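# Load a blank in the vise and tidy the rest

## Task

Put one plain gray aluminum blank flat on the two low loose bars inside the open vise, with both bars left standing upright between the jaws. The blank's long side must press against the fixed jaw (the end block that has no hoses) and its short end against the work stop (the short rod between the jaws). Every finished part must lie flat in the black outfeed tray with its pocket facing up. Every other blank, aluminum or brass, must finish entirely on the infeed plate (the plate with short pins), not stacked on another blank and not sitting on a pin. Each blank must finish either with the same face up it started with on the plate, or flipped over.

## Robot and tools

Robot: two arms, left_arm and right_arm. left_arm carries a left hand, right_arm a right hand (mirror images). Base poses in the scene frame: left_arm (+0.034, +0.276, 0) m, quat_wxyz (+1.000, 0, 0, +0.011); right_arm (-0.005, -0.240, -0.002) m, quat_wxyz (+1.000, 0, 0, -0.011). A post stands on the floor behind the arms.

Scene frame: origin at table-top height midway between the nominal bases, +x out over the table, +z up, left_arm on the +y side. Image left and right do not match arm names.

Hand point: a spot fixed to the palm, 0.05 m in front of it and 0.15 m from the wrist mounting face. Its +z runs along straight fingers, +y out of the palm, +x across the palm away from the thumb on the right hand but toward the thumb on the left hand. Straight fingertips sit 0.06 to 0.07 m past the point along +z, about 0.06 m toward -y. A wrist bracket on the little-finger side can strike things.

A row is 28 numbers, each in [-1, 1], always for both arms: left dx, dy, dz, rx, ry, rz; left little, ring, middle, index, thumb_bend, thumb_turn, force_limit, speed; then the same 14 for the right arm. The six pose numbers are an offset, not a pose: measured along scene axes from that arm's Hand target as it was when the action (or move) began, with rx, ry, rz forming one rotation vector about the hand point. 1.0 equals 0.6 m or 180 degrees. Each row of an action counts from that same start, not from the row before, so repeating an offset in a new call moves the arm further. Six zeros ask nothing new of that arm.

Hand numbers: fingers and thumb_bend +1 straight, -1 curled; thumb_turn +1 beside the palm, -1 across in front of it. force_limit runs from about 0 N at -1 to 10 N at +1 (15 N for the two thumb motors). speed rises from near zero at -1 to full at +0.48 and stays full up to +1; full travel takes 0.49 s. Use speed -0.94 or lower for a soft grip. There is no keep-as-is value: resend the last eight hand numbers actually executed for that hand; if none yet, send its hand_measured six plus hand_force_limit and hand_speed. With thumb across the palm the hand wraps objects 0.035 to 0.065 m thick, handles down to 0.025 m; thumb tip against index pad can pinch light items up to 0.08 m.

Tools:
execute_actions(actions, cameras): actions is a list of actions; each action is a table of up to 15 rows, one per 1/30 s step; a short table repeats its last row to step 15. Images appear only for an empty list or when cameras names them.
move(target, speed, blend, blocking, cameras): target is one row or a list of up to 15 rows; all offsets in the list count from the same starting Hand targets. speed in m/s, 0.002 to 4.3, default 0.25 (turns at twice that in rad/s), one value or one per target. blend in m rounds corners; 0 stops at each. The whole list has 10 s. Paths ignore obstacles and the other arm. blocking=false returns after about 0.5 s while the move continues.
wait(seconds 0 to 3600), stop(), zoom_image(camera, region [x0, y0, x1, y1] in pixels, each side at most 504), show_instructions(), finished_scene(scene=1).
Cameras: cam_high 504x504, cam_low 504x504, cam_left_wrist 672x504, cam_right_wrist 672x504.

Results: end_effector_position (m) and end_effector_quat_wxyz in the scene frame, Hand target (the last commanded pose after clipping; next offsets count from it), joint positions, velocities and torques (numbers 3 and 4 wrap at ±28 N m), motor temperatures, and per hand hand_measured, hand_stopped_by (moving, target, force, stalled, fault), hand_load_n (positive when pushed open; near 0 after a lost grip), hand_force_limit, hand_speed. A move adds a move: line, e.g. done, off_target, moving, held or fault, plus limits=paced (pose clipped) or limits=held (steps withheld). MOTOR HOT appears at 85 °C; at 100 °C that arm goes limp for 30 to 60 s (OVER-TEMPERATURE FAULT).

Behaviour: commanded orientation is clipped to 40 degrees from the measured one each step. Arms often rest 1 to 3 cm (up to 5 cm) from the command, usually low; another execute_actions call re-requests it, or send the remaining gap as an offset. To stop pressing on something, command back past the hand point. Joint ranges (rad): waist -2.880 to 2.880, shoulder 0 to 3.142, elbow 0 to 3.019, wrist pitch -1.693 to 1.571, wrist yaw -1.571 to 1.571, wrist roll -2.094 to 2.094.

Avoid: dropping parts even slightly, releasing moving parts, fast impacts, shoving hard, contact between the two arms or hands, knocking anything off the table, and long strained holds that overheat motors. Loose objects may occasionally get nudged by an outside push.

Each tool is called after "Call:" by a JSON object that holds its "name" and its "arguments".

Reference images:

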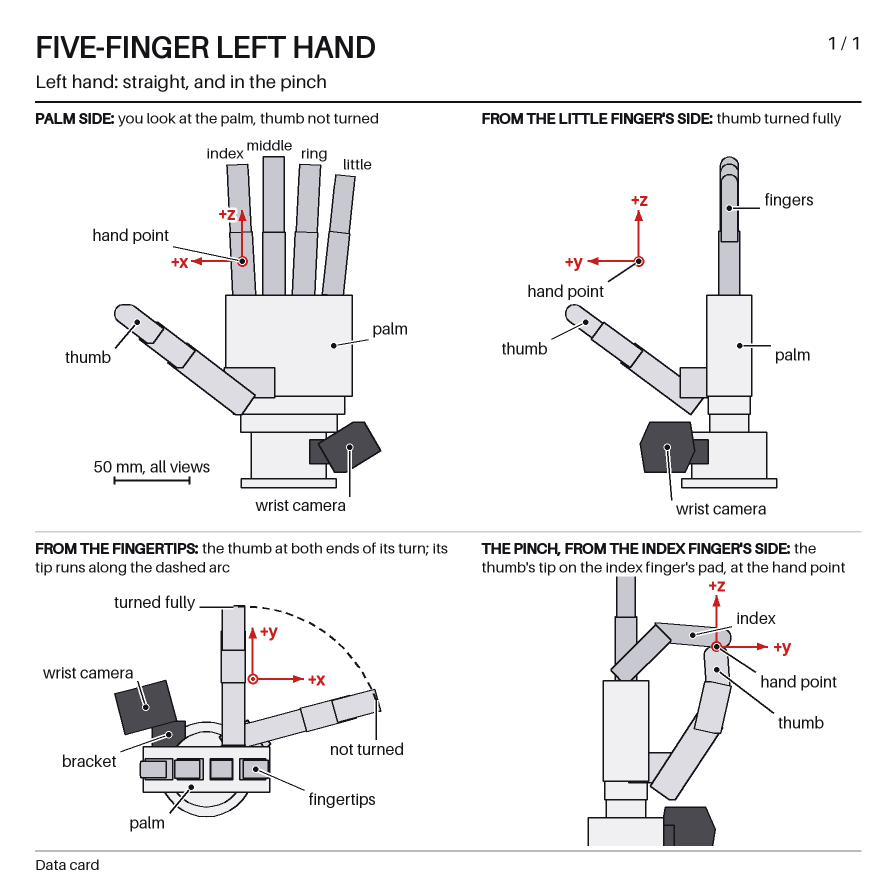

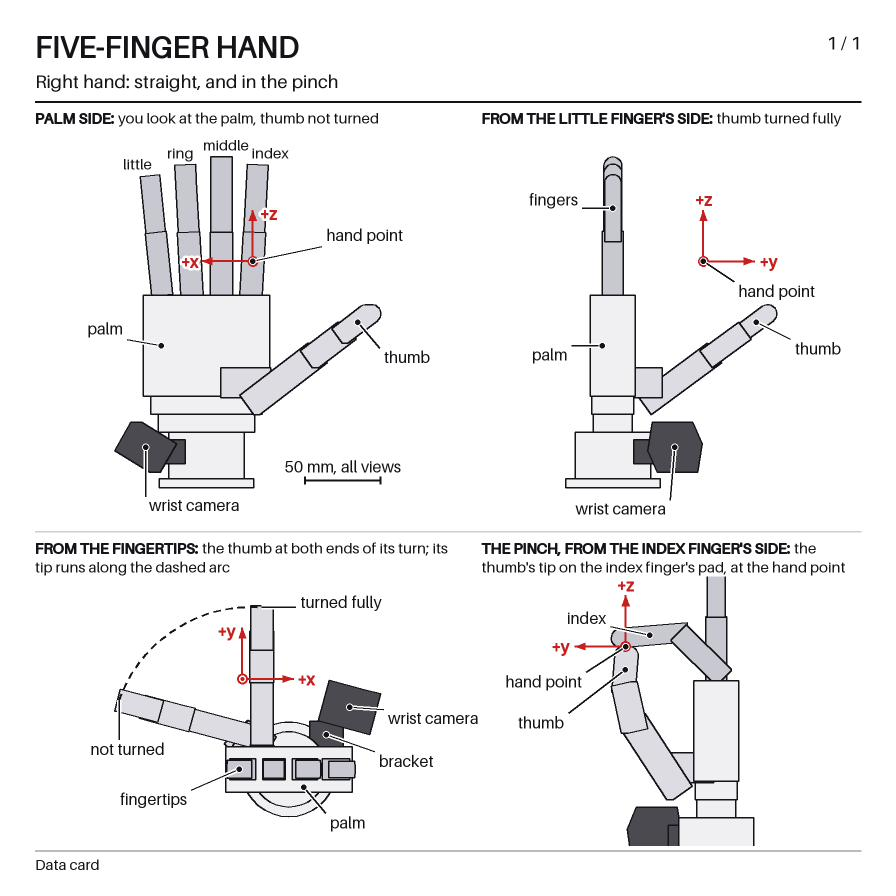

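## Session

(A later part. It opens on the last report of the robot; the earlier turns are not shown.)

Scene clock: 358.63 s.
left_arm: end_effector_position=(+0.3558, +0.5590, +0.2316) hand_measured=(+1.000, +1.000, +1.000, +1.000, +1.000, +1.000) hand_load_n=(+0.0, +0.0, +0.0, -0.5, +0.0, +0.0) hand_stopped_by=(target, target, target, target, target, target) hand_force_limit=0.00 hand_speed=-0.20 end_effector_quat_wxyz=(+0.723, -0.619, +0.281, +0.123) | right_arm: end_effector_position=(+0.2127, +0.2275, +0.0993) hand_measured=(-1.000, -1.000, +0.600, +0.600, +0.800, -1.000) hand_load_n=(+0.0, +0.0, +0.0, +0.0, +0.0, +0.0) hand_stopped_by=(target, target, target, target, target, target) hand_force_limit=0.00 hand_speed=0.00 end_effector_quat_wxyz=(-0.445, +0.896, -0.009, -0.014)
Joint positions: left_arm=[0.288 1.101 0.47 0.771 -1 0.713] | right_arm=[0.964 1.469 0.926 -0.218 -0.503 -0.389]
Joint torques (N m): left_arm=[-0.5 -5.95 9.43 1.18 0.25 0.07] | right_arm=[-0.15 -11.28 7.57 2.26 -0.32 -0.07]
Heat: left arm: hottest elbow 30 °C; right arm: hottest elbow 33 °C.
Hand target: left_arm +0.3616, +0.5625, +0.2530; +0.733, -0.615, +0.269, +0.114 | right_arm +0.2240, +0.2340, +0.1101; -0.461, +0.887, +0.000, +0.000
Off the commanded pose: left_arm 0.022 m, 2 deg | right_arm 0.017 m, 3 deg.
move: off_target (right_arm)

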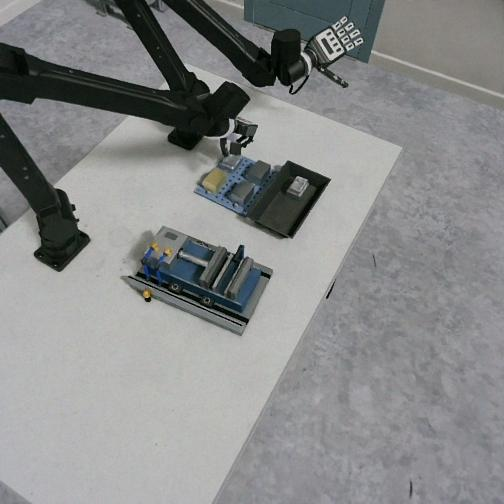

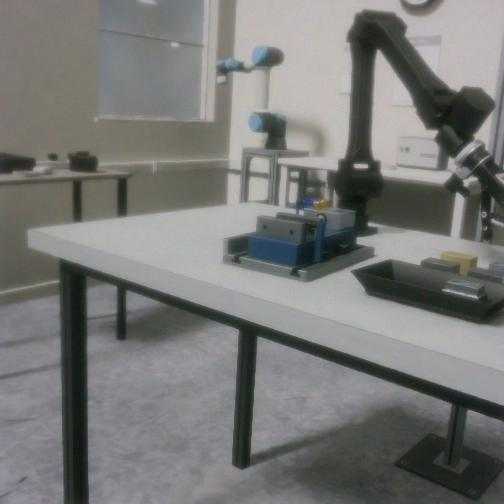

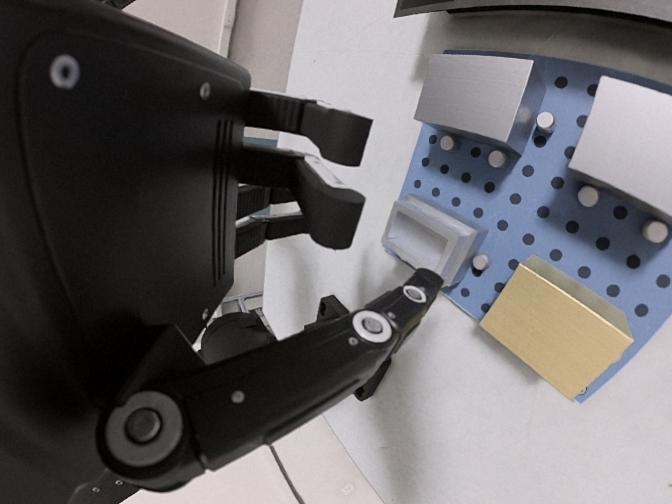

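Call:
{"name": "move", "arguments": {"target": [[0,0,0,0,0,0,1,1,1,1,1,1,0,-0.2,-0.0295,-0.0083,0,0,0,0,-1,-1,0.6,0.6,0.8,-1,0,0],[0,0,0,0,0,0,1,1,1,1,1,1,0,-0.2,-0.0295,-0.0083,-0.08,0,0,0,-1,-1,0.6,0.6,0.8,-1,0,0]], "speed": 0.08, "cameras": ["cam_high","cam_right_wrist"]}}

Call:
{"name": "zoom_image", "arguments": {"camera": "cam_right_wrist", "region": [300, 120, 560, 320]}}

Call:
{"name": "zoom_image", "arguments": {"camera": "cam_high", "region": [190, 110, 310, 220]}}

Scene clock: 398.53 s.
left_arm: end_effector_position=(+0.3558, +0.5590, +0.2316) hand_measured=(+1.000, +1.000, +1.000, +1.000, +1.000, +1.000) hand_load_n=(-0.5, +0.0, +0.0, +0.0, +0.0, -0.5) hand_stopped_by=(target, target, target, target, target, target) hand_force_limit=0.00 hand_speed=-0.20 end_effector_quat_wxyz=(+0.723, -0.619, +0.281, +0.123) | right_arm: end_effector_position=(+0.2077, +0.2172, +0.0532) hand_measured=(-1.000, -1.000, +0.600, +0.600, +0.800, -1.000) hand_load_n=(+0.0, +0.0, -0.5, +0.0, +0.0, +0.0) hand_stopped_by=(target, target, target, target, target, target) hand_force_limit=0.00 hand_speed=0.00 end_effector_quat_wxyz=(-0.447, +0.894, -0.010, -0.005)
Joint positions: left_arm=[0.288 1.101 0.47 0.771 -1 0.713] | right_arm=[0.964 1.514 0.825 -0.058 -0.49 -0.389]
Joint torques (N m): left_arm=[-0.38 -5.89 9.51 1.24 0.26 0.07] | right_arm=[2.08 -11.46 6.97 2.43 -0.09 0.14]
Heat: left arm: hottest elbow 30 °C; right arm: hottest elbow 31 °C.
Hand target: left_arm +0.3616, +0.5625, +0.2530; +0.733, -0.615, +0.269, +0.114 | right_arm +0.2063, +0.2290, +0.0621; -0.461, +0.887, +0.000, +0.000
Off the commanded pose: left_arm 0.022 m, 2 deg | right_arm 0.015 m, 2 deg.
move: off_target (right_arm)

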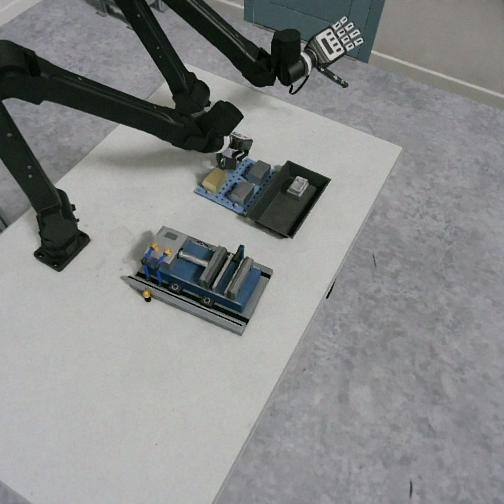

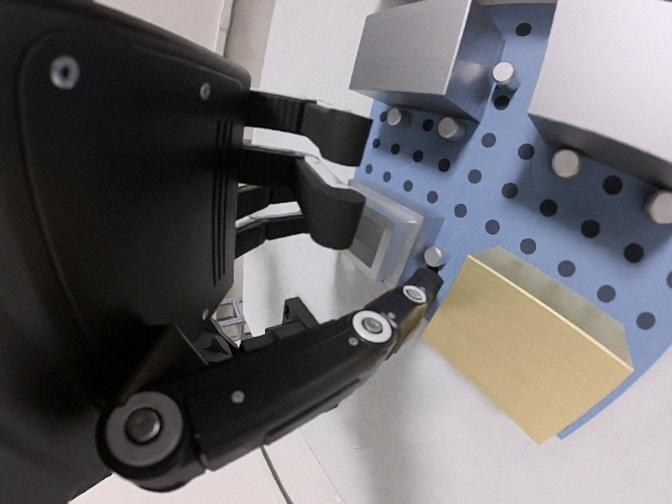

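Scaled by 1.938 from the camera's image (finer frame: 960x720).

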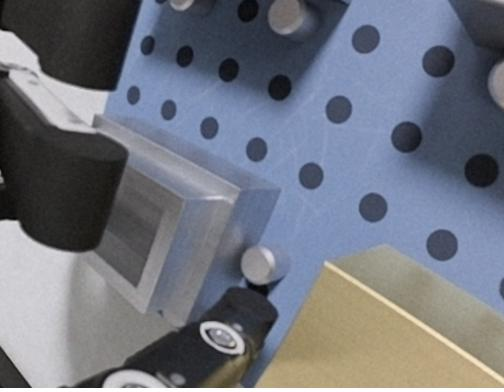

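Scaled by 4.200 from the camera's image (finer frame: 720x720).

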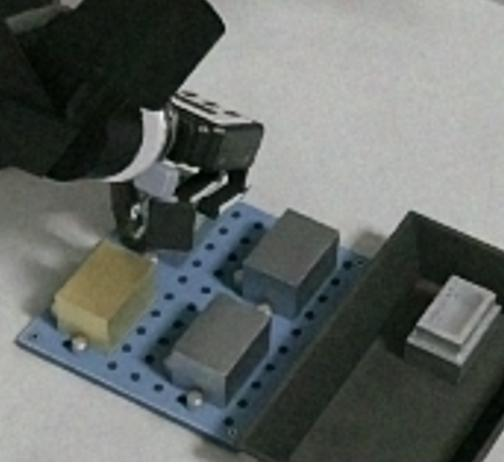

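Call:
{"name": "move", "arguments": {"target": [[0,0,0,0,0,0,1,1,1,1,1,1,0,-0.2,-0.025,0.0083,0.01,0,0,0,-1,-1,0.6,0.6,0.8,-1,0,0]], "speed": 0.08, "cameras": ["cam_right_wrist"]}}

Call:
{"name": "zoom_image", "arguments": {"camera": "cam_right_wrist", "region": [300, 120, 560, 320]}}

Scene clock: 403.63 s.
left_arm: end_effector_position=(+0.3558, +0.5590, +0.2316) hand_measured=(+1.000, +1.000, +1.000, +1.000, +1.000, +1.000) hand_load_n=(+0.0, +0.0, +0.0, +0.0, +0.0, -0.5) hand_stopped_by=(target, target, target, target, target, target) hand_force_limit=0.00 hand_speed=-0.20 end_effector_quat_wxyz=(+0.723, -0.619, +0.281, +0.123) | right_arm: end_effector_position=(+0.1893, +0.2236, +0.0516) hand_measured=(-1.000, -1.000, +0.600, +0.600, +0.800, -1.000) hand_load_n=(+0.0, +0.0, +0.0, +0.0, +0.0, +0.0) hand_stopped_by=(target, target, target, target, target, target) hand_force_limit=0.00 hand_speed=0.00 end_effector_quat_wxyz=(-0.442, +0.897, -0.007, -0.010)
Joint positions: left_arm=[0.288 1.101 0.47 0.771 -1 0.713] | right_arm=[1.009 1.509 0.819 -0.058 -0.463 -0.364]
Joint torques (N m): left_arm=[-0.38 -5.83 9.47 1.21 0.25 0.06] | right_arm=[1.49 -11.69 6.74 2.19 -0.05 0.17]
Heat: left arm: hottest elbow 30 °C; right arm: hottest elbow 30 °C.
Hand target: left_arm +0.3616, +0.5625, +0.2530; +0.733, -0.615, +0.269, +0.114 | right_arm +0.1913, +0.2340, +0.0681; -0.461, +0.887, +0.000, +0.000
Off the commanded pose: left_arm 0.022 m, 2 deg | right_arm 0.020 m, 3 deg.
move: off_target (right_arm)

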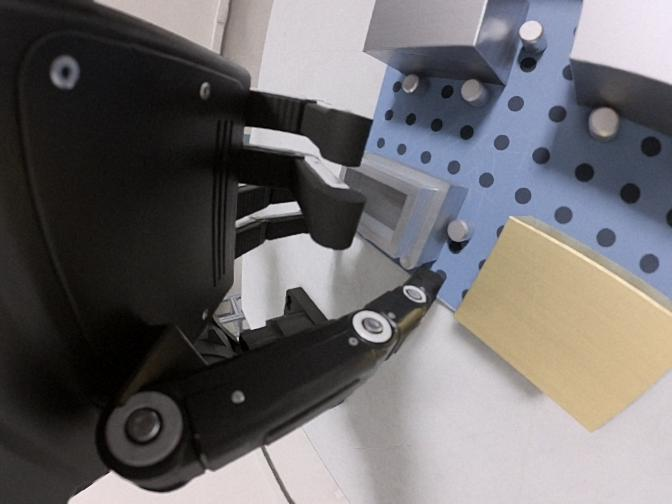

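Scaled by 1.938 from the camera's image (finer frame: 960x720).

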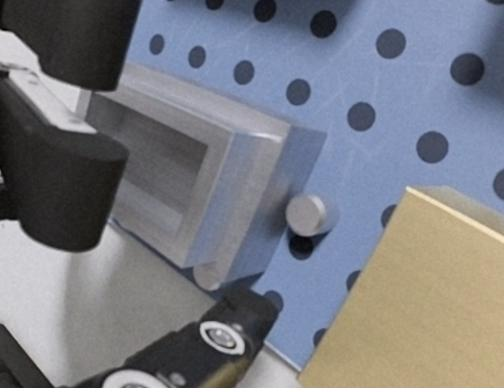

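Call:
{"name": "move", "arguments": {"target": [[0,0,0,0,0,0,1,1,1,1,1,1,0,-0.2,0.0105,0,0,0,0,0,-1,-1,0.6,0.6,0.8,-1,0,0],[0,0,0,0,0,0,1,1,1,1,1,1,0,-0.2,0.0105,0,-0.034,0,0,0,-1,-1,0.6,0.6,0.8,-1,0,0]], "speed": 0.06, "cameras": ["cam_right_wrist","cam_high"]}}

Call:
{"name": "zoom_image", "arguments": {"camera": "cam_right_wrist", "region": [300, 120, 560, 320]}}

Call:
{"name": "zoom_image", "arguments": {"camera": "cam_high", "region": [190, 110, 310, 220]}}

Scene clock: 428.00 s.
left_arm: end_effector_position=(+0.3558, +0.5590, +0.2316) hand_measured=(+1.000, +1.000, +1.000, +1.000, +1.000, +1.000) hand_load_n=(+0.0, +0.0, +0.0, +0.0, +0.0, -0.5) hand_stopped_by=(target, target, target, target, target, target) hand_force_limit=0.00 hand_speed=-0.20 end_effector_quat_wxyz=(+0.723, -0.619, +0.281, +0.123) | right_arm: end_effector_position=(+0.1902, +0.2259, +0.0387) hand_measured=(-1.000, -1.000, +0.600, +0.600, +0.800, -1.000) hand_load_n=(+0.0, +0.0, +0.0, +0.0, +0.0, +0.0) hand_stopped_by=(target, target, target, target, target, target) hand_force_limit=0.00 hand_speed=0.00 end_effector_quat_wxyz=(-0.446, +0.895, -0.005, -0.009)
Joint positions: left_arm=[0.288 1.101 0.47 0.771 -1 0.713] | right_arm=[1.009 1.54 0.805 -0.005 -0.466 -0.364]
Joint torques (N m): left_arm=[-0.32 -5.89 9.46 1.2 0.25 0.06] | right_arm=[0.26 -10.93 6.83 2.39 -0.27 0.04]
Heat: left arm: hottest elbow 31 °C; right arm: hottest elbow 29 °C.
Hand target: left_arm +0.3616, +0.5625, +0.2530; +0.733, -0.615, +0.269, +0.114 | right_arm +0.1976, +0.2340, +0.0477; -0.461, +0.887, +0.000, +0.000
Off the commanded pose: left_arm 0.022 m, 2 deg | right_arm 0.014 m, 2 deg.
move: off_target (right_arm)
Images, in order (width x height): cam_high 504x504, cam_right_wrist 672x504.

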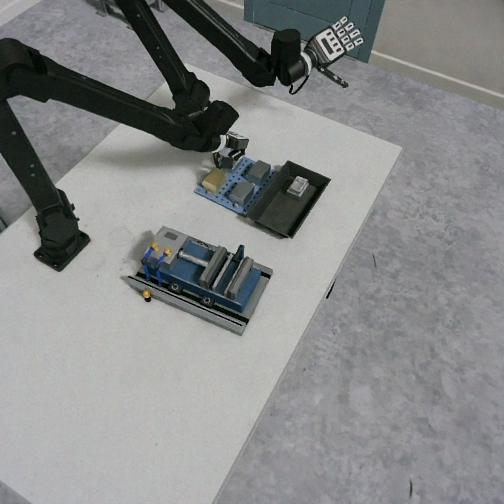

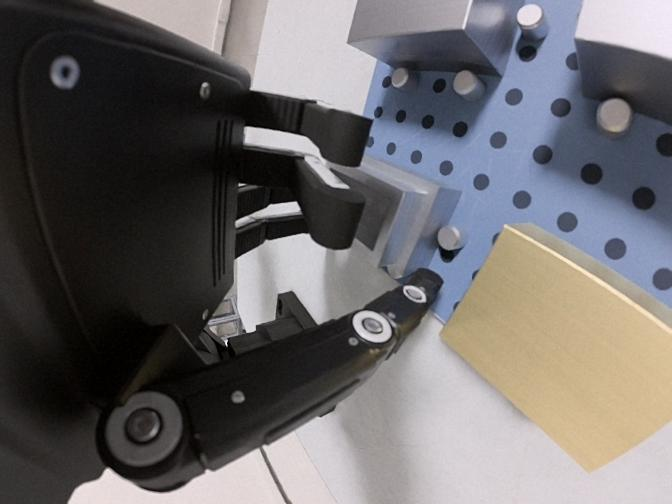

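Scaled by 1.938 from the camera's image (finer frame: 960x720).

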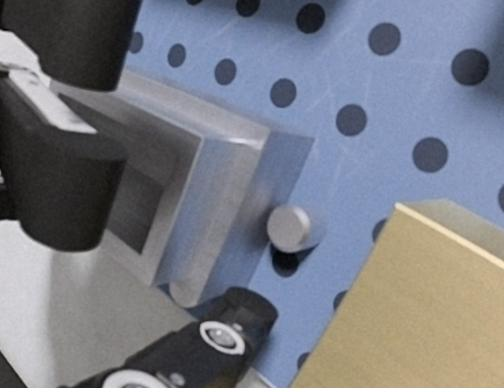

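Scaled by 4.200 from the camera's image (finer frame: 720x720).

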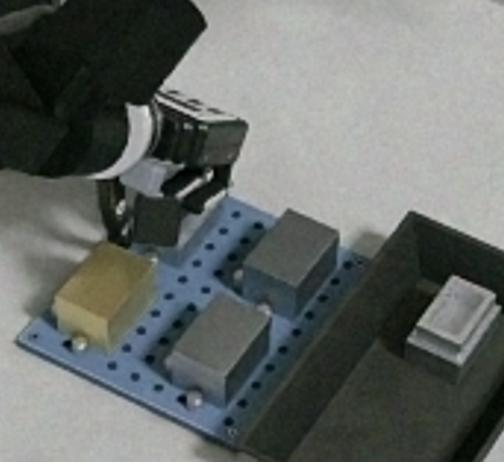

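Call:
{"name": "move", "arguments": {"target": [[0,0,0,0,0,0,1,1,1,1,1,1,0,-0.2,0.008,0,-0.009,0,0,0,-1,-1,0.6,0.6,0.8,-1,0,0]], "speed": 0.06, "cameras": ["cam_right_wrist","cam_high"]}}

Call:
{"name": "zoom_image", "arguments": {"camera": "cam_right_wrist", "region": [300, 120, 560, 320]}}

Scene clock: 432.97 s.
left_arm: end_effector_position=(+0.3558, +0.5590, +0.2316) hand_measured=(+1.000, +1.000, +1.000, +1.000, +1.000, +1.000) hand_load_n=(+0.0, +0.0, +0.0, +0.0, +0.0, +0.0) hand_stopped_by=(target, target, target, target, target, target) hand_force_limit=0.00 hand_speed=-0.20 end_effector_quat_wxyz=(+0.723, -0.619, +0.281, +0.123) | right_arm: end_effector_position=(+0.1896, +0.2268, +0.0332) hand_measured=(-1.000, -1.000, +0.600, +0.600, +0.800, -1.000) hand_load_n=(+0.0, +0.0, +0.0, +0.0, +0.0, +0.0) hand_stopped_by=(target, target, target, target, target, target) hand_force_limit=0.00 hand_speed=0.00 end_effector_quat_wxyz=(-0.445, +0.895, -0.004, -0.012)
Joint positions: left_arm=[0.288 1.101 0.47 0.771 -1 0.713] | right_arm=[1.009 1.555 0.805 0.006 -0.472 -0.364]
Joint torques (N m): left_arm=[-0.32 -5.83 9.46 1.25 0.26 0.06] | right_arm=[-0.38 -10.29 6.83 2.45 -0.31 -0.02]
Heat: left arm: hottest elbow 31 °C; right arm: hottest elbow 29 °C.
Hand target: left_arm +0.3616, +0.5625, +0.2530; +0.733, -0.615, +0.269, +0.114 | right_arm +0.2024, +0.2340, +0.0423; -0.461, +0.887, +0.000, +0.000
Off the commanded pose: left_arm 0.022 m, 2 deg | right_arm 0.017 m, 3 deg.
move: off_target (right_arm)
Images, in order (width x height): cam_high 504x504, cam_right_wrist 672x504.

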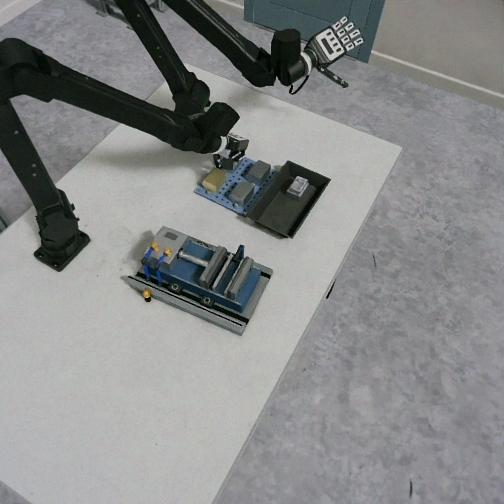

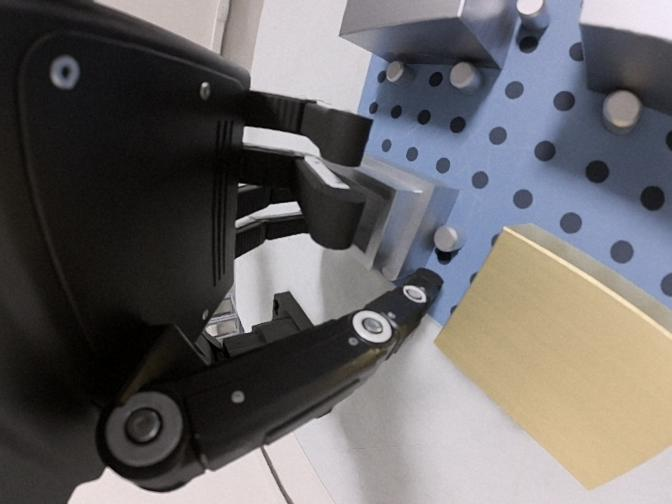

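Scaled by 1.938 from the camera's image (finer frame: 960x720).

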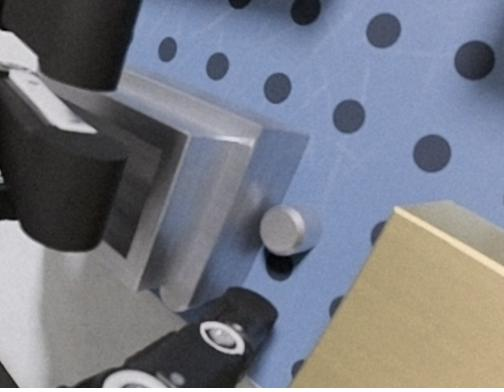

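Call:
{"name": "move", "arguments": {"target": [[0,0,0,0,0,0,1,1,1,1,1,1,0,-0.2,0.0105,0,0.001,0,0,0,-1,-1,0.6,0.6,0.8,-1,0,0]], "speed": 0.06, "cameras": ["cam_right_wrist","cam_high"]}}

Call:
{"name": "zoom_image", "arguments": {"camera": "cam_right_wrist", "region": [300, 120, 560, 320]}}

Scene clock: 437.67 s.
left_arm: end_effector_position=(+0.3558, +0.5590, +0.2316) hand_measured=(+1.000, +1.000, +1.000, +1.000, +1.000, +1.000) hand_load_n=(+0.0, +0.0, +0.0, +0.0, +0.0, -0.5) hand_stopped_by=(target, target, target, target, target, target) hand_force_limit=0.00 hand_speed=-0.20 end_effector_quat_wxyz=(+0.723, -0.619, +0.281, +0.123) | right_arm: end_effector_position=(+0.1907, +0.2255, +0.0316) hand_measured=(-1.000, -1.000, +0.600, +0.600, +0.800, -1.000) hand_load_n=(+0.0, +0.5, +0.0, +0.0, +0.0, +0.0) hand_stopped_by=(target, target, target, target, target, target) hand_force_limit=0.00 hand_speed=0.00 end_effector_quat_wxyz=(-0.445, +0.895, -0.004, -0.015)
Joint positions: left_arm=[0.288 1.101 0.47 0.771 -1 0.713] | right_arm=[1.003 1.56 0.805 0.006 -0.481 -0.367]
Joint torques (N m): left_arm=[-0.5 -5.77 9.42 1.21 0.25 0.07] | right_arm=[-0.91 -10.52 7.45 2 -0.3 -0.08]
Heat: left arm: hottest elbow 31 °C; right arm: hottest elbow 29 °C.
Hand target: left_arm +0.3616, +0.5625, +0.2530; +0.733, -0.615, +0.269, +0.114 | right_arm +0.2087, +0.2340, +0.0429; -0.461, +0.887, +0.000, +0.000
Off the commanded pose: left_arm 0.022 m, 2 deg | right_arm 0.023 m, 3 deg.
move: off_target (right_arm)
Images, in order (width x height): cam_high 504x504, cam_right_wrist 672x504.

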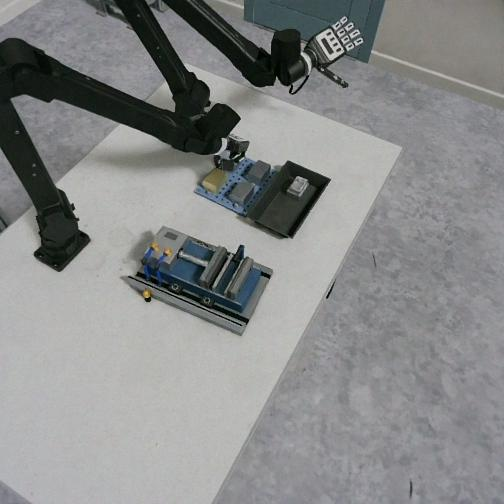

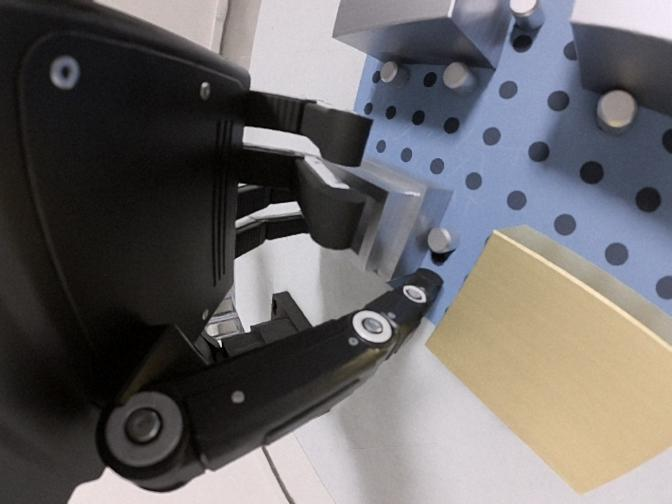

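Scaled by 1.938 from the camera's image (finer frame: 960x720).

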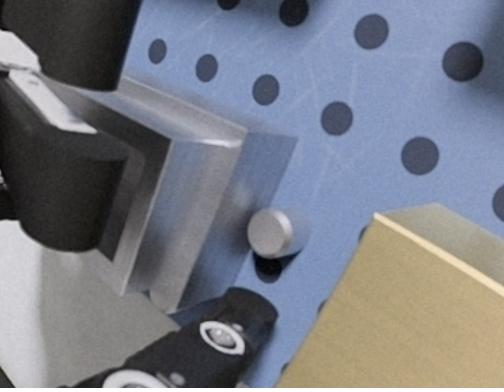

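Call:
{"name": "move", "arguments": {"target": [[0,0,0,0,0,0,1,1,1,1,1,1,0,-0.2,0.012,0,0.003,0,0,0,-1,-1,0.6,0.6,0.8,-1,0,0]], "speed": 0.06, "cameras": ["cam_right_wrist"]}}

Call:
{"name": "zoom_image", "arguments": {"camera": "cam_right_wrist", "region": [300, 120, 560, 320]}}

Scene clock: 444.40 s.
left_arm: end_effector_position=(+0.3558, +0.5590, +0.2316) hand_measured=(+1.000, +1.000, +1.000, +1.000, +1.000, +1.000) hand_load_n=(+0.0, +0.0, +0.0, +0.0, +0.0, +0.0) hand_stopped_by=(target, target, target, target, target, target) hand_force_limit=0.00 hand_speed=-0.20 end_effector_quat_wxyz=(+0.723, -0.619, +0.281, +0.123) | right_arm: end_effector_position=(+0.1989, +0.2210, +0.0291) hand_measured=(-1.000, -1.000, +0.600, +0.600, +0.800, -1.000) hand_load_n=(+0.0, +0.0, +0.0, +0.0, +0.0, +0.0) hand_stopped_by=(target, target, target, target, target, target) hand_force_limit=0.00 hand_speed=0.00 end_effector_quat_wxyz=(-0.445, +0.895, -0.008, -0.014)
Joint positions: left_arm=[0.288 1.101 0.47 0.771 -1 0.713] | right_arm=[0.981 1.566 0.805 0.006 -0.492 -0.376]
Joint torques (N m): left_arm=[-0.44 -5.95 9.46 1.16 0.26 0.08] | right_arm=[-1.2 -10.75 8.55 1.22 -0.28 -0.08]
Heat: left arm: hottest elbow 31 °C; right arm: hottest elbow 29 °C.
Hand target: left_arm +0.3616, +0.5625, +0.2530; +0.733, -0.615, +0.269, +0.114 | right_arm +0.2159, +0.2340, +0.0447; -0.461, +0.887, +0.000, +0.000
Off the commanded pose: left_arm 0.022 m, 2 deg | right_arm 0.026 m, 3 deg.
move: off_target (right_arm)

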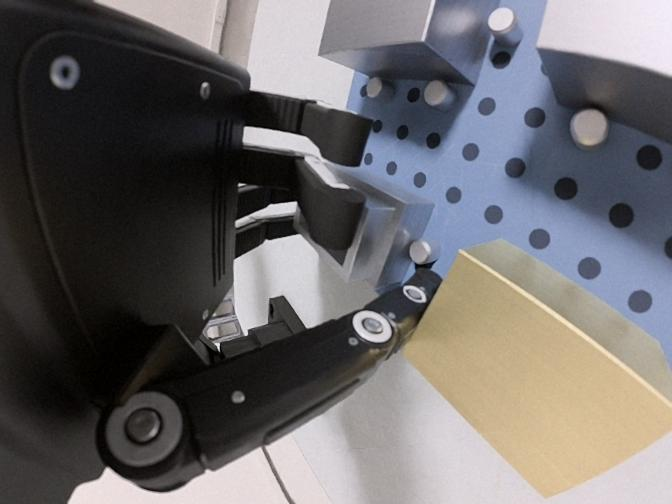

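Scaled by 1.938 from the camera's image (finer frame: 960x720).

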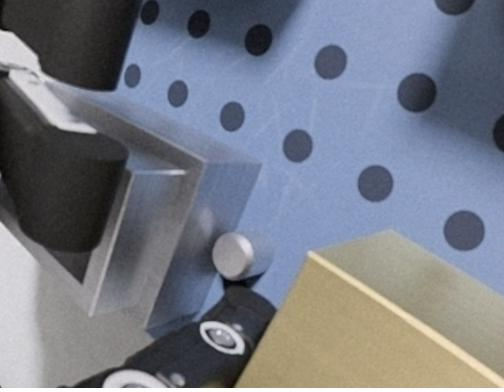

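Call:
{"name": "move", "arguments": {"target": [[0,0,0,0,0,0,1,1,1,1,1,1,0,-0.2,0,0,0,0,0,0,-1,-1,0.25,0.25,0.8,-1,-0.5,-0.94]], "cameras": ["cam_right_wrist"]}}

Scene clock: 454.50 s.
left_arm: end_effector_position=(+0.3558, +0.5590, +0.2316) hand_measured=(+1.000, +1.000, +1.000, +1.000, +1.000, +1.000) hand_load_n=(-0.5, +0.0, -0.5, +0.0, +0.0, +0.0) hand_stopped_by=(target, target, target, target, target, target) hand_force_limit=0.00 hand_speed=-0.20 end_effector_quat_wxyz=(+0.723, -0.619, +0.281, +0.123) | right_arm: end_effector_position=(+0.1966, +0.2245, +0.0305) hand_measured=(-1.000, -1.000, +0.314, +0.296, +0.800, -1.000) hand_load_n=(+0.0, +0.5, +1.0, +2.5, +0.0, +0.0) hand_stopped_by=(target, target, force, force, target, target) hand_force_limit=-0.50 hand_speed=-0.94 end_effector_quat_wxyz=(-0.447, +0.895, -0.003, -0.015)
Joint positions: left_arm=[0.288 1.101 0.47 0.771 -1 0.713] | right_arm=[0.989 1.568 0.81 0.008 -0.493 -0.378]
Joint torques (N m): left_arm=[-0.32 -5.83 9.43 1.2 0.26 0.06] | right_arm=[-1.38 -10.81 8.36 1.29 -0.21 -0.05]
Heat: left arm: hottest elbow 31 °C; right arm: hottest elbow 30 °C.
Hand target: left_arm +0.3616, +0.5625, +0.2530; +0.733, -0.615, +0.269, +0.114 | right_arm +0.2159, +0.2340, +0.0447; -0.461, +0.887, +0.000, +0.000
Off the commanded pose: left_arm 0.022 m, 2 deg | right_arm 0.026 m, 3 deg.
move: done

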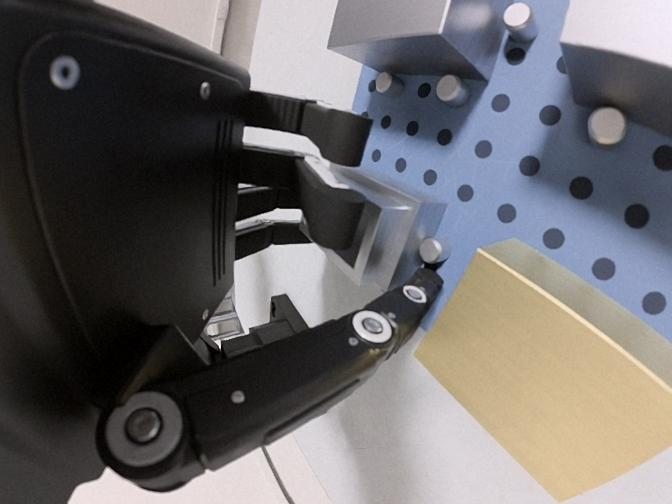

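Call:
{"name": "move", "arguments": {"target": [[0,0,0,0,0,0,1,1,1,1,1,1,0,-0.2,0,0,0,0,0,0,-1,-1,0.25,0.25,0.3,-1,-0.4,-0.94]], "cameras": ["cam_right_wrist","cam_high"]}}

Call:
{"name": "zoom_image", "arguments": {"camera": "cam_right_wrist", "region": [300, 120, 560, 320]}}

Scene clock: 461.73 s.
left_arm: end_effector_position=(+0.3558, +0.5590, +0.2316) hand_measured=(+1.000, +1.000, +1.000, +1.000, +1.000, +1.000) hand_load_n=(+0.0, +0.0, +0.0, +0.0, +0.0, +0.0) hand_stopped_by=(target, target, target, target, target, target) hand_force_limit=0.00 hand_speed=-0.20 end_effector_quat_wxyz=(+0.723, -0.619, +0.281, +0.123) | right_arm: end_effector_position=(+0.1961, +0.2236, +0.0296) hand_measured=(-1.000, -1.000, +0.314, +0.296, +0.580, -1.000) hand_load_n=(+0.0, +0.0, +1.5, +3.5, +4.5, +0.0) hand_stopped_by=(target, target, force, force, force, target) hand_force_limit=-0.40 hand_speed=-0.94 end_effector_quat_wxyz=(-0.446, +0.895, -0.002, -0.015)
Joint positions: left_arm=[0.288 1.101 0.47 0.771 -1 0.713] | right_arm=[0.989 1.568 0.808 0.006 -0.493 -0.381]
Joint torques (N m): left_arm=[-0.21 -6.07 9.42 1.2 0.25 0.08] | right_arm=[-0.97 -11.46 8.4 1.39 -0.23 -0.07]
Heat: left arm: hottest elbow 31 °C; right arm: hottest elbow 30 °C.
Hand target: left_arm +0.3616, +0.5625, +0.2530; +0.733, -0.615, +0.269, +0.114 | right_arm +0.2159, +0.2340, +0.0447; -0.461, +0.887, +0.000, +0.000
Off the commanded pose: left_arm 0.022 m, 2 deg | right_arm 0.027 m, 3 deg.
move: done
Images, in order (width x height): cam_high 504x504, cam_right_wrist 672x504.

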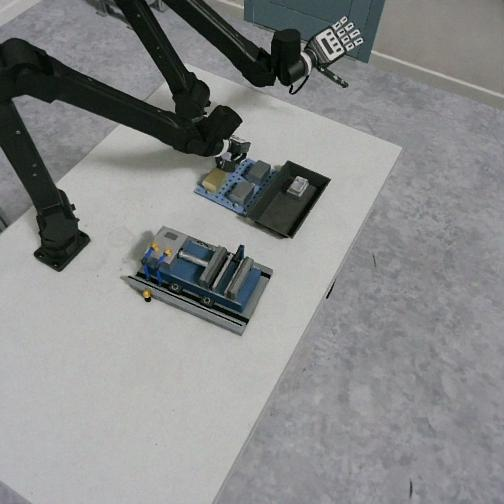

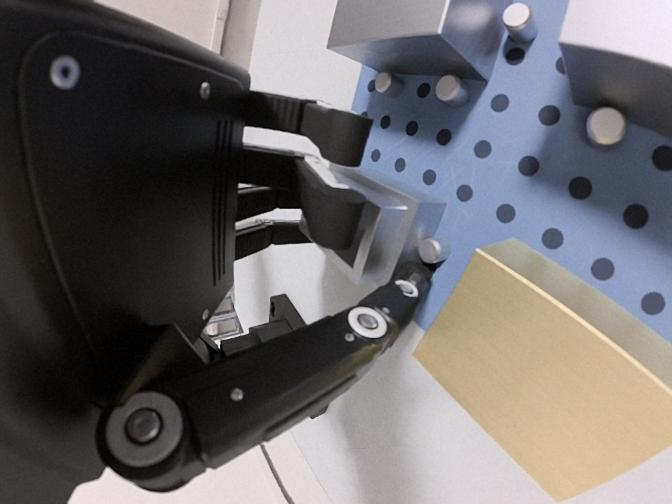

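Scaled by 1.938 from the camera's image (finer frame: 960x720).

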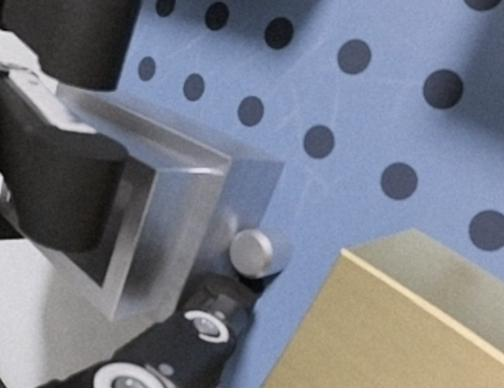

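Call:
{"name": "move", "arguments": {"target": [[0,0,0,0,0,0,1,1,1,1,1,1,0,-0.2,-0.008,0,0.09,0,0,0,-1,-1,0.25,0.25,0.3,-1,-0.4,-0.94]], "speed": 0.05, "cameras": ["cam_right_wrist","cam_high","cam_low"]}}

Call:
{"name": "zoom_image", "arguments": {"camera": "cam_right_wrist", "region": [300, 120, 560, 320]}}

Call:
{"name": "zoom_image", "arguments": {"camera": "cam_high", "region": [190, 110, 310, 220]}}

Scene clock: 468.17 s.
left_arm: end_effector_position=(+0.3558, +0.5590, +0.2316) hand_measured=(+1.000, +1.000, +1.000, +1.000, +1.000, +1.000) hand_load_n=(+0.0, +0.0, -0.5, +0.0, +0.0, -0.5) hand_stopped_by=(target, target, target, target, target, target) hand_force_limit=0.00 hand_speed=-0.20 end_effector_quat_wxyz=(+0.723, -0.619, +0.281, +0.123) | right_arm: end_effector_position=(+0.1936, +0.2193, +0.0700) hand_measured=(-1.000, -1.000, +0.314, +0.296, +0.578, -1.000) hand_load_n=(+0.0, +0.0, +0.0, +0.0, +0.0, +0.0) hand_stopped_by=(target, target, force, force, force, target) hand_force_limit=-0.40 hand_speed=-0.94 end_effector_quat_wxyz=(-0.439, +0.898, -0.007, -0.019)
Joint positions: left_arm=[0.288 1.101 0.47 0.771 -1 0.713] | right_arm=[0.989 1.48 0.851 -0.141 -0.49 -0.378]
Joint torques (N m): left_arm=[-0.38 -5.89 9.46 1.25 0.26 0.06] | right_arm=[-0.38 -11.87 10.03 0.88 -0.09 0.04]
Heat: left arm: hottest elbow 31 °C; right arm: hottest elbow 30 °C.
Hand target: left_arm +0.3616, +0.5625, +0.2530; +0.733, -0.615, +0.269, +0.114 | right_arm +0.2111, +0.2340, +0.0987; -0.461, +0.887, +0.000, +0.000
Off the commanded pose: left_arm 0.022 m, 2 deg | right_arm 0.037 m, 4 deg.
move: off_target (right_arm)
Images, in order (width x height): cam_high 504x504, cam_low 504x504, cam_right_wrist 672x504.

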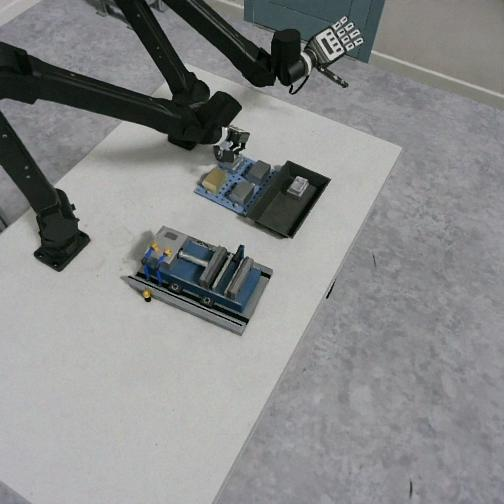

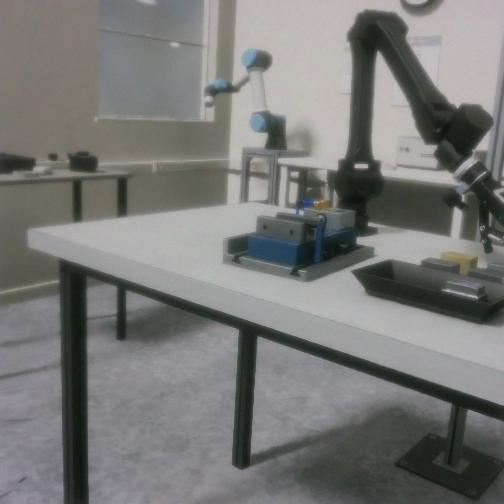

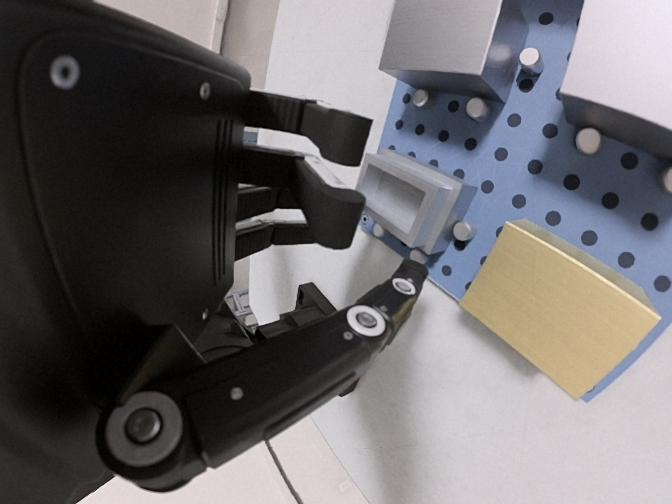

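Scaled by 1.938 from the camera's image (finer frame: 960x720).

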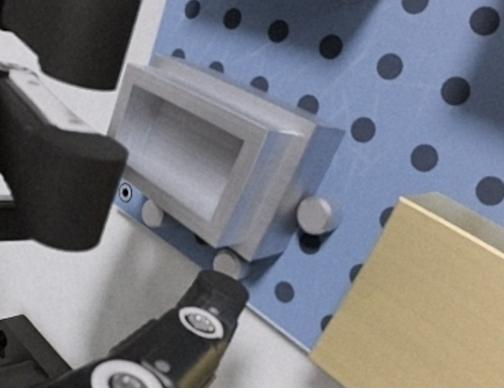

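Scaled by 4.200 from the camera's image (finer frame: 720x720).

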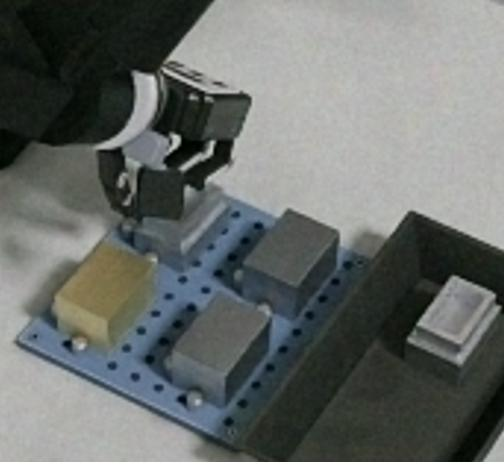

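Call:
{"name": "move", "arguments": {"target": [[0,0,0,0,0,0,1,1,1,1,1,1,0,-0.2,0,0,0,0,0,0,-1,-1,0.6,0.6,0.85,-1,-0.4,-0.5],[0,0,0,0,0,0,1,1,1,1,1,1,0,-0.2,0.004,0.002,-0.088,0,0,0,-1,-1,0.6,0.6,0.85,-1,-0.4,-0.5]], "speed": 0.06, "cameras": ["cam_right_wrist"]}}

Call:
{"name": "zoom_image", "arguments": {"camera": "cam_right_wrist", "region": [300, 120, 560, 320]}}

Scene clock: 496.53 s.
left_arm: end_effector_position=(+0.3558, +0.5590, +0.2316) hand_measured=(+1.000, +1.000, +1.000, +1.000, +1.000, +1.000) hand_load_n=(+0.0, +0.0, +0.0, +0.0, +0.0, +0.0) hand_stopped_by=(target, target, target, target, target, target) hand_force_limit=0.00 hand_speed=-0.20 end_effector_quat_wxyz=(+0.723, -0.619, +0.281, +0.123) | right_arm: end_effector_position=(+0.2010, +0.2300, +0.0381) hand_measured=(-1.000, -1.000, +0.600, +0.600, +0.850, -1.000) hand_load_n=(+0.0, +0.0, +0.0, +0.0, +0.0, +0.0) hand_stopped_by=(target, target, target, target, target, target) hand_force_limit=-0.40 hand_speed=-0.50 end_effector_quat_wxyz=(-0.447, +0.894, -0.004, -0.013)
Joint positions: left_arm=[0.288 1.101 0.47 0.771 -1 0.713] | right_arm=[0.989 1.566 0.834 -0.015 -0.49 -0.378]
Joint torques (N m): left_arm=[-0.38 -5.89 9.46 1.18 0.26 0.06] | right_arm=[-0.44 -11.34 6.67 2.37 -0.16 -0.01]
Heat: left arm: hottest elbow 31 °C; right arm: hottest elbow 32 °C.
Hand target: left_arm +0.3616, +0.5625, +0.2530; +0.733, -0.615, +0.269, +0.114 | right_arm +0.2135, +0.2352, +0.0459; -0.461, +0.887, +0.000, +0.000
Off the commanded pose: left_arm 0.022 m, 2 deg | right_arm 0.016 m, 2 deg.
move: off_target (right_arm)

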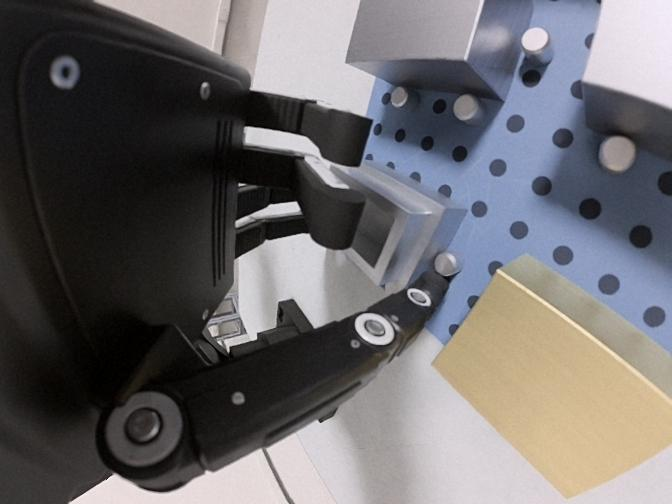

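Scaled by 1.938 from the camera's image (finer frame: 960x720).

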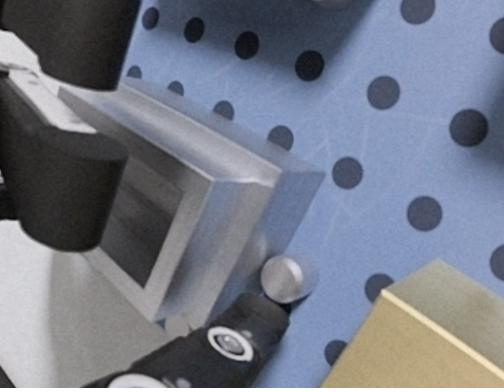

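Call:
{"name": "move", "arguments": {"target": [[0,0,0,0,0,0,1,1,1,1,1,1,0,-0.2,-0.015,0,0,0,0,0,-1,-1,0.6,0.6,0.85,-1,-0.4,-0.5],[0,0,0,0,0,0,1,1,1,1,1,1,0,-0.2,-0.015,0,-0.018,0,0,0,-1,-1,0.6,0.6,0.85,-1,-0.4,-0.5]], "speed": 0.06, "cameras": ["cam_right_wrist"]}}

Call:
{"name": "zoom_image", "arguments": {"camera": "cam_right_wrist", "region": [300, 120, 560, 320]}}

Scene clock: 504.73 s.
left_arm: end_effector_position=(+0.3558, +0.5590, +0.2316) hand_measured=(+1.000, +1.000, +1.000, +1.000, +1.000, +1.000) hand_load_n=(+0.0, +0.0, +0.0, +0.0, +0.0, +0.0) hand_stopped_by=(target, target, target, target, target, target) hand_force_limit=0.00 hand_speed=-0.20 end_effector_quat_wxyz=(+0.723, -0.619, +0.281, +0.123) | right_arm: end_effector_position=(+0.2008, +0.2269, +0.0287) hand_measured=(-1.000, -1.000, +0.600, +0.600, +0.850, -1.000) hand_load_n=(+0.0, +0.0, +0.0, +0.0, +0.0, +0.0) hand_stopped_by=(target, target, target, target, target, target) hand_force_limit=-0.40 hand_speed=-0.50 end_effector_quat_wxyz=(-0.449, +0.893, -0.004, -0.007)
Joint positions: left_arm=[0.288 1.101 0.47 0.771 -1 0.713] | right_arm=[0.989 1.575 0.81 0.028 -0.481 -0.378]
Joint torques (N m): left_arm=[-0.44 -5.89 9.47 1.25 0.25 0.07] | right_arm=[0.79 -10.87 6.43 2.33 -0.08 0.1]
Heat: left arm: hottest elbow 31 °C; right arm: hottest elbow 31 °C.
Hand target: left_arm +0.3616, +0.5625, +0.2530; +0.733, -0.615, +0.269, +0.114 | right_arm +0.2045, +0.2352, +0.0351; -0.461, +0.887, +0.000, +0.000
Off the commanded pose: left_arm 0.022 m, 2 deg | right_arm 0.011 m, 2 deg.
move: off_target (right_arm)

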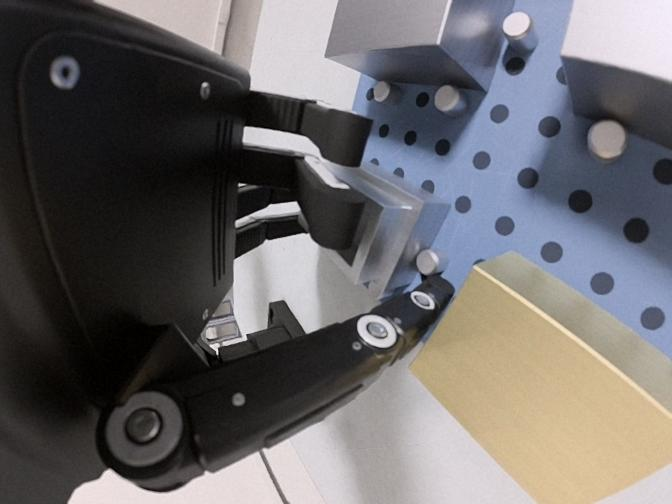

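Scaled by 1.938 from the camera's image (finer frame: 960x720).

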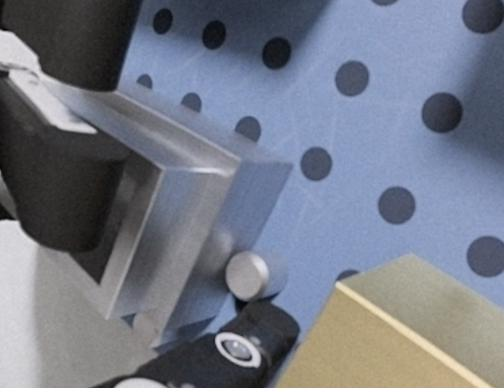

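Call:
{"name": "move", "arguments": {"target": [[0,0,0,0,0,0,1,1,1,1,1,1,0,-0.2,0,0,0,0,0,0,-1,-1,0.3,0.3,0.85,-0.94,-0.5,-0.94],[0,0,0,0,0,0,1,1,1,1,1,1,0,-0.2,0,0,0,0,0,0,-1,-1,0.3,0.3,0.3,-0.94,-0.5,-0.94]], "speed": 0.06, "cameras": ["cam_right_wrist"]}}

Call:
{"name": "zoom_image", "arguments": {"camera": "cam_right_wrist", "region": [300, 120, 560, 320]}}

Scene clock: 519.13 s.
left_arm: end_effector_position=(+0.3558, +0.5590, +0.2316) hand_measured=(+1.000, +1.000, +1.000, +1.000, +1.000, +1.000) hand_load_n=(+0.0, +0.0, +0.0, +0.0, +0.0, -0.5) hand_stopped_by=(target, target, target, target, target, target) hand_force_limit=0.00 hand_speed=-0.20 end_effector_quat_wxyz=(+0.723, -0.619, +0.281, +0.123) | right_arm: end_effector_position=(+0.2015, +0.2280, +0.0295) hand_measured=(-1.000, -1.000, +0.300, +0.300, +0.584, -0.940) hand_load_n=(+0.0, +0.0, +2.5, +0.0, +4.0, +0.5) hand_stopped_by=(target, target, target, target, force, target) hand_force_limit=-0.50 hand_speed=-0.94 end_effector_quat_wxyz=(-0.451, +0.892, -0.003, -0.006)
Joint positions: left_arm=[0.288 1.101 0.47 0.771 -1 0.713] | right_arm=[0.989 1.575 0.81 0.034 -0.481 -0.378]
Joint torques (N m): left_arm=[-0.32 -5.77 9.48 1.24 0.25 0.07] | right_arm=[1.08 -10.87 6.42 2.07 -0.04 0.14]
Heat: left arm: hottest elbow 31 °C; right arm: hottest elbow 30 °C.
Hand target: left_arm +0.3616, +0.5625, +0.2530; +0.733, -0.615, +0.269, +0.114 | right_arm +0.2045, +0.2352, +0.0351; -0.461, +0.887, +0.000, +0.000
Off the commanded pose: left_arm 0.022 m, 2 deg | right_arm 0.010 m, 1 deg.
move: done

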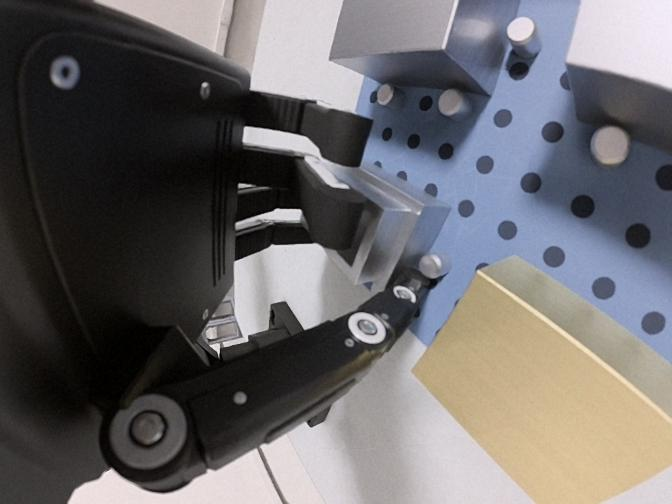

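Scaled by 1.938 from the camera's image (finer frame: 960x720).

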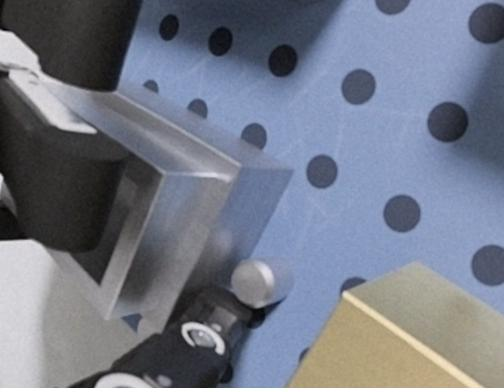

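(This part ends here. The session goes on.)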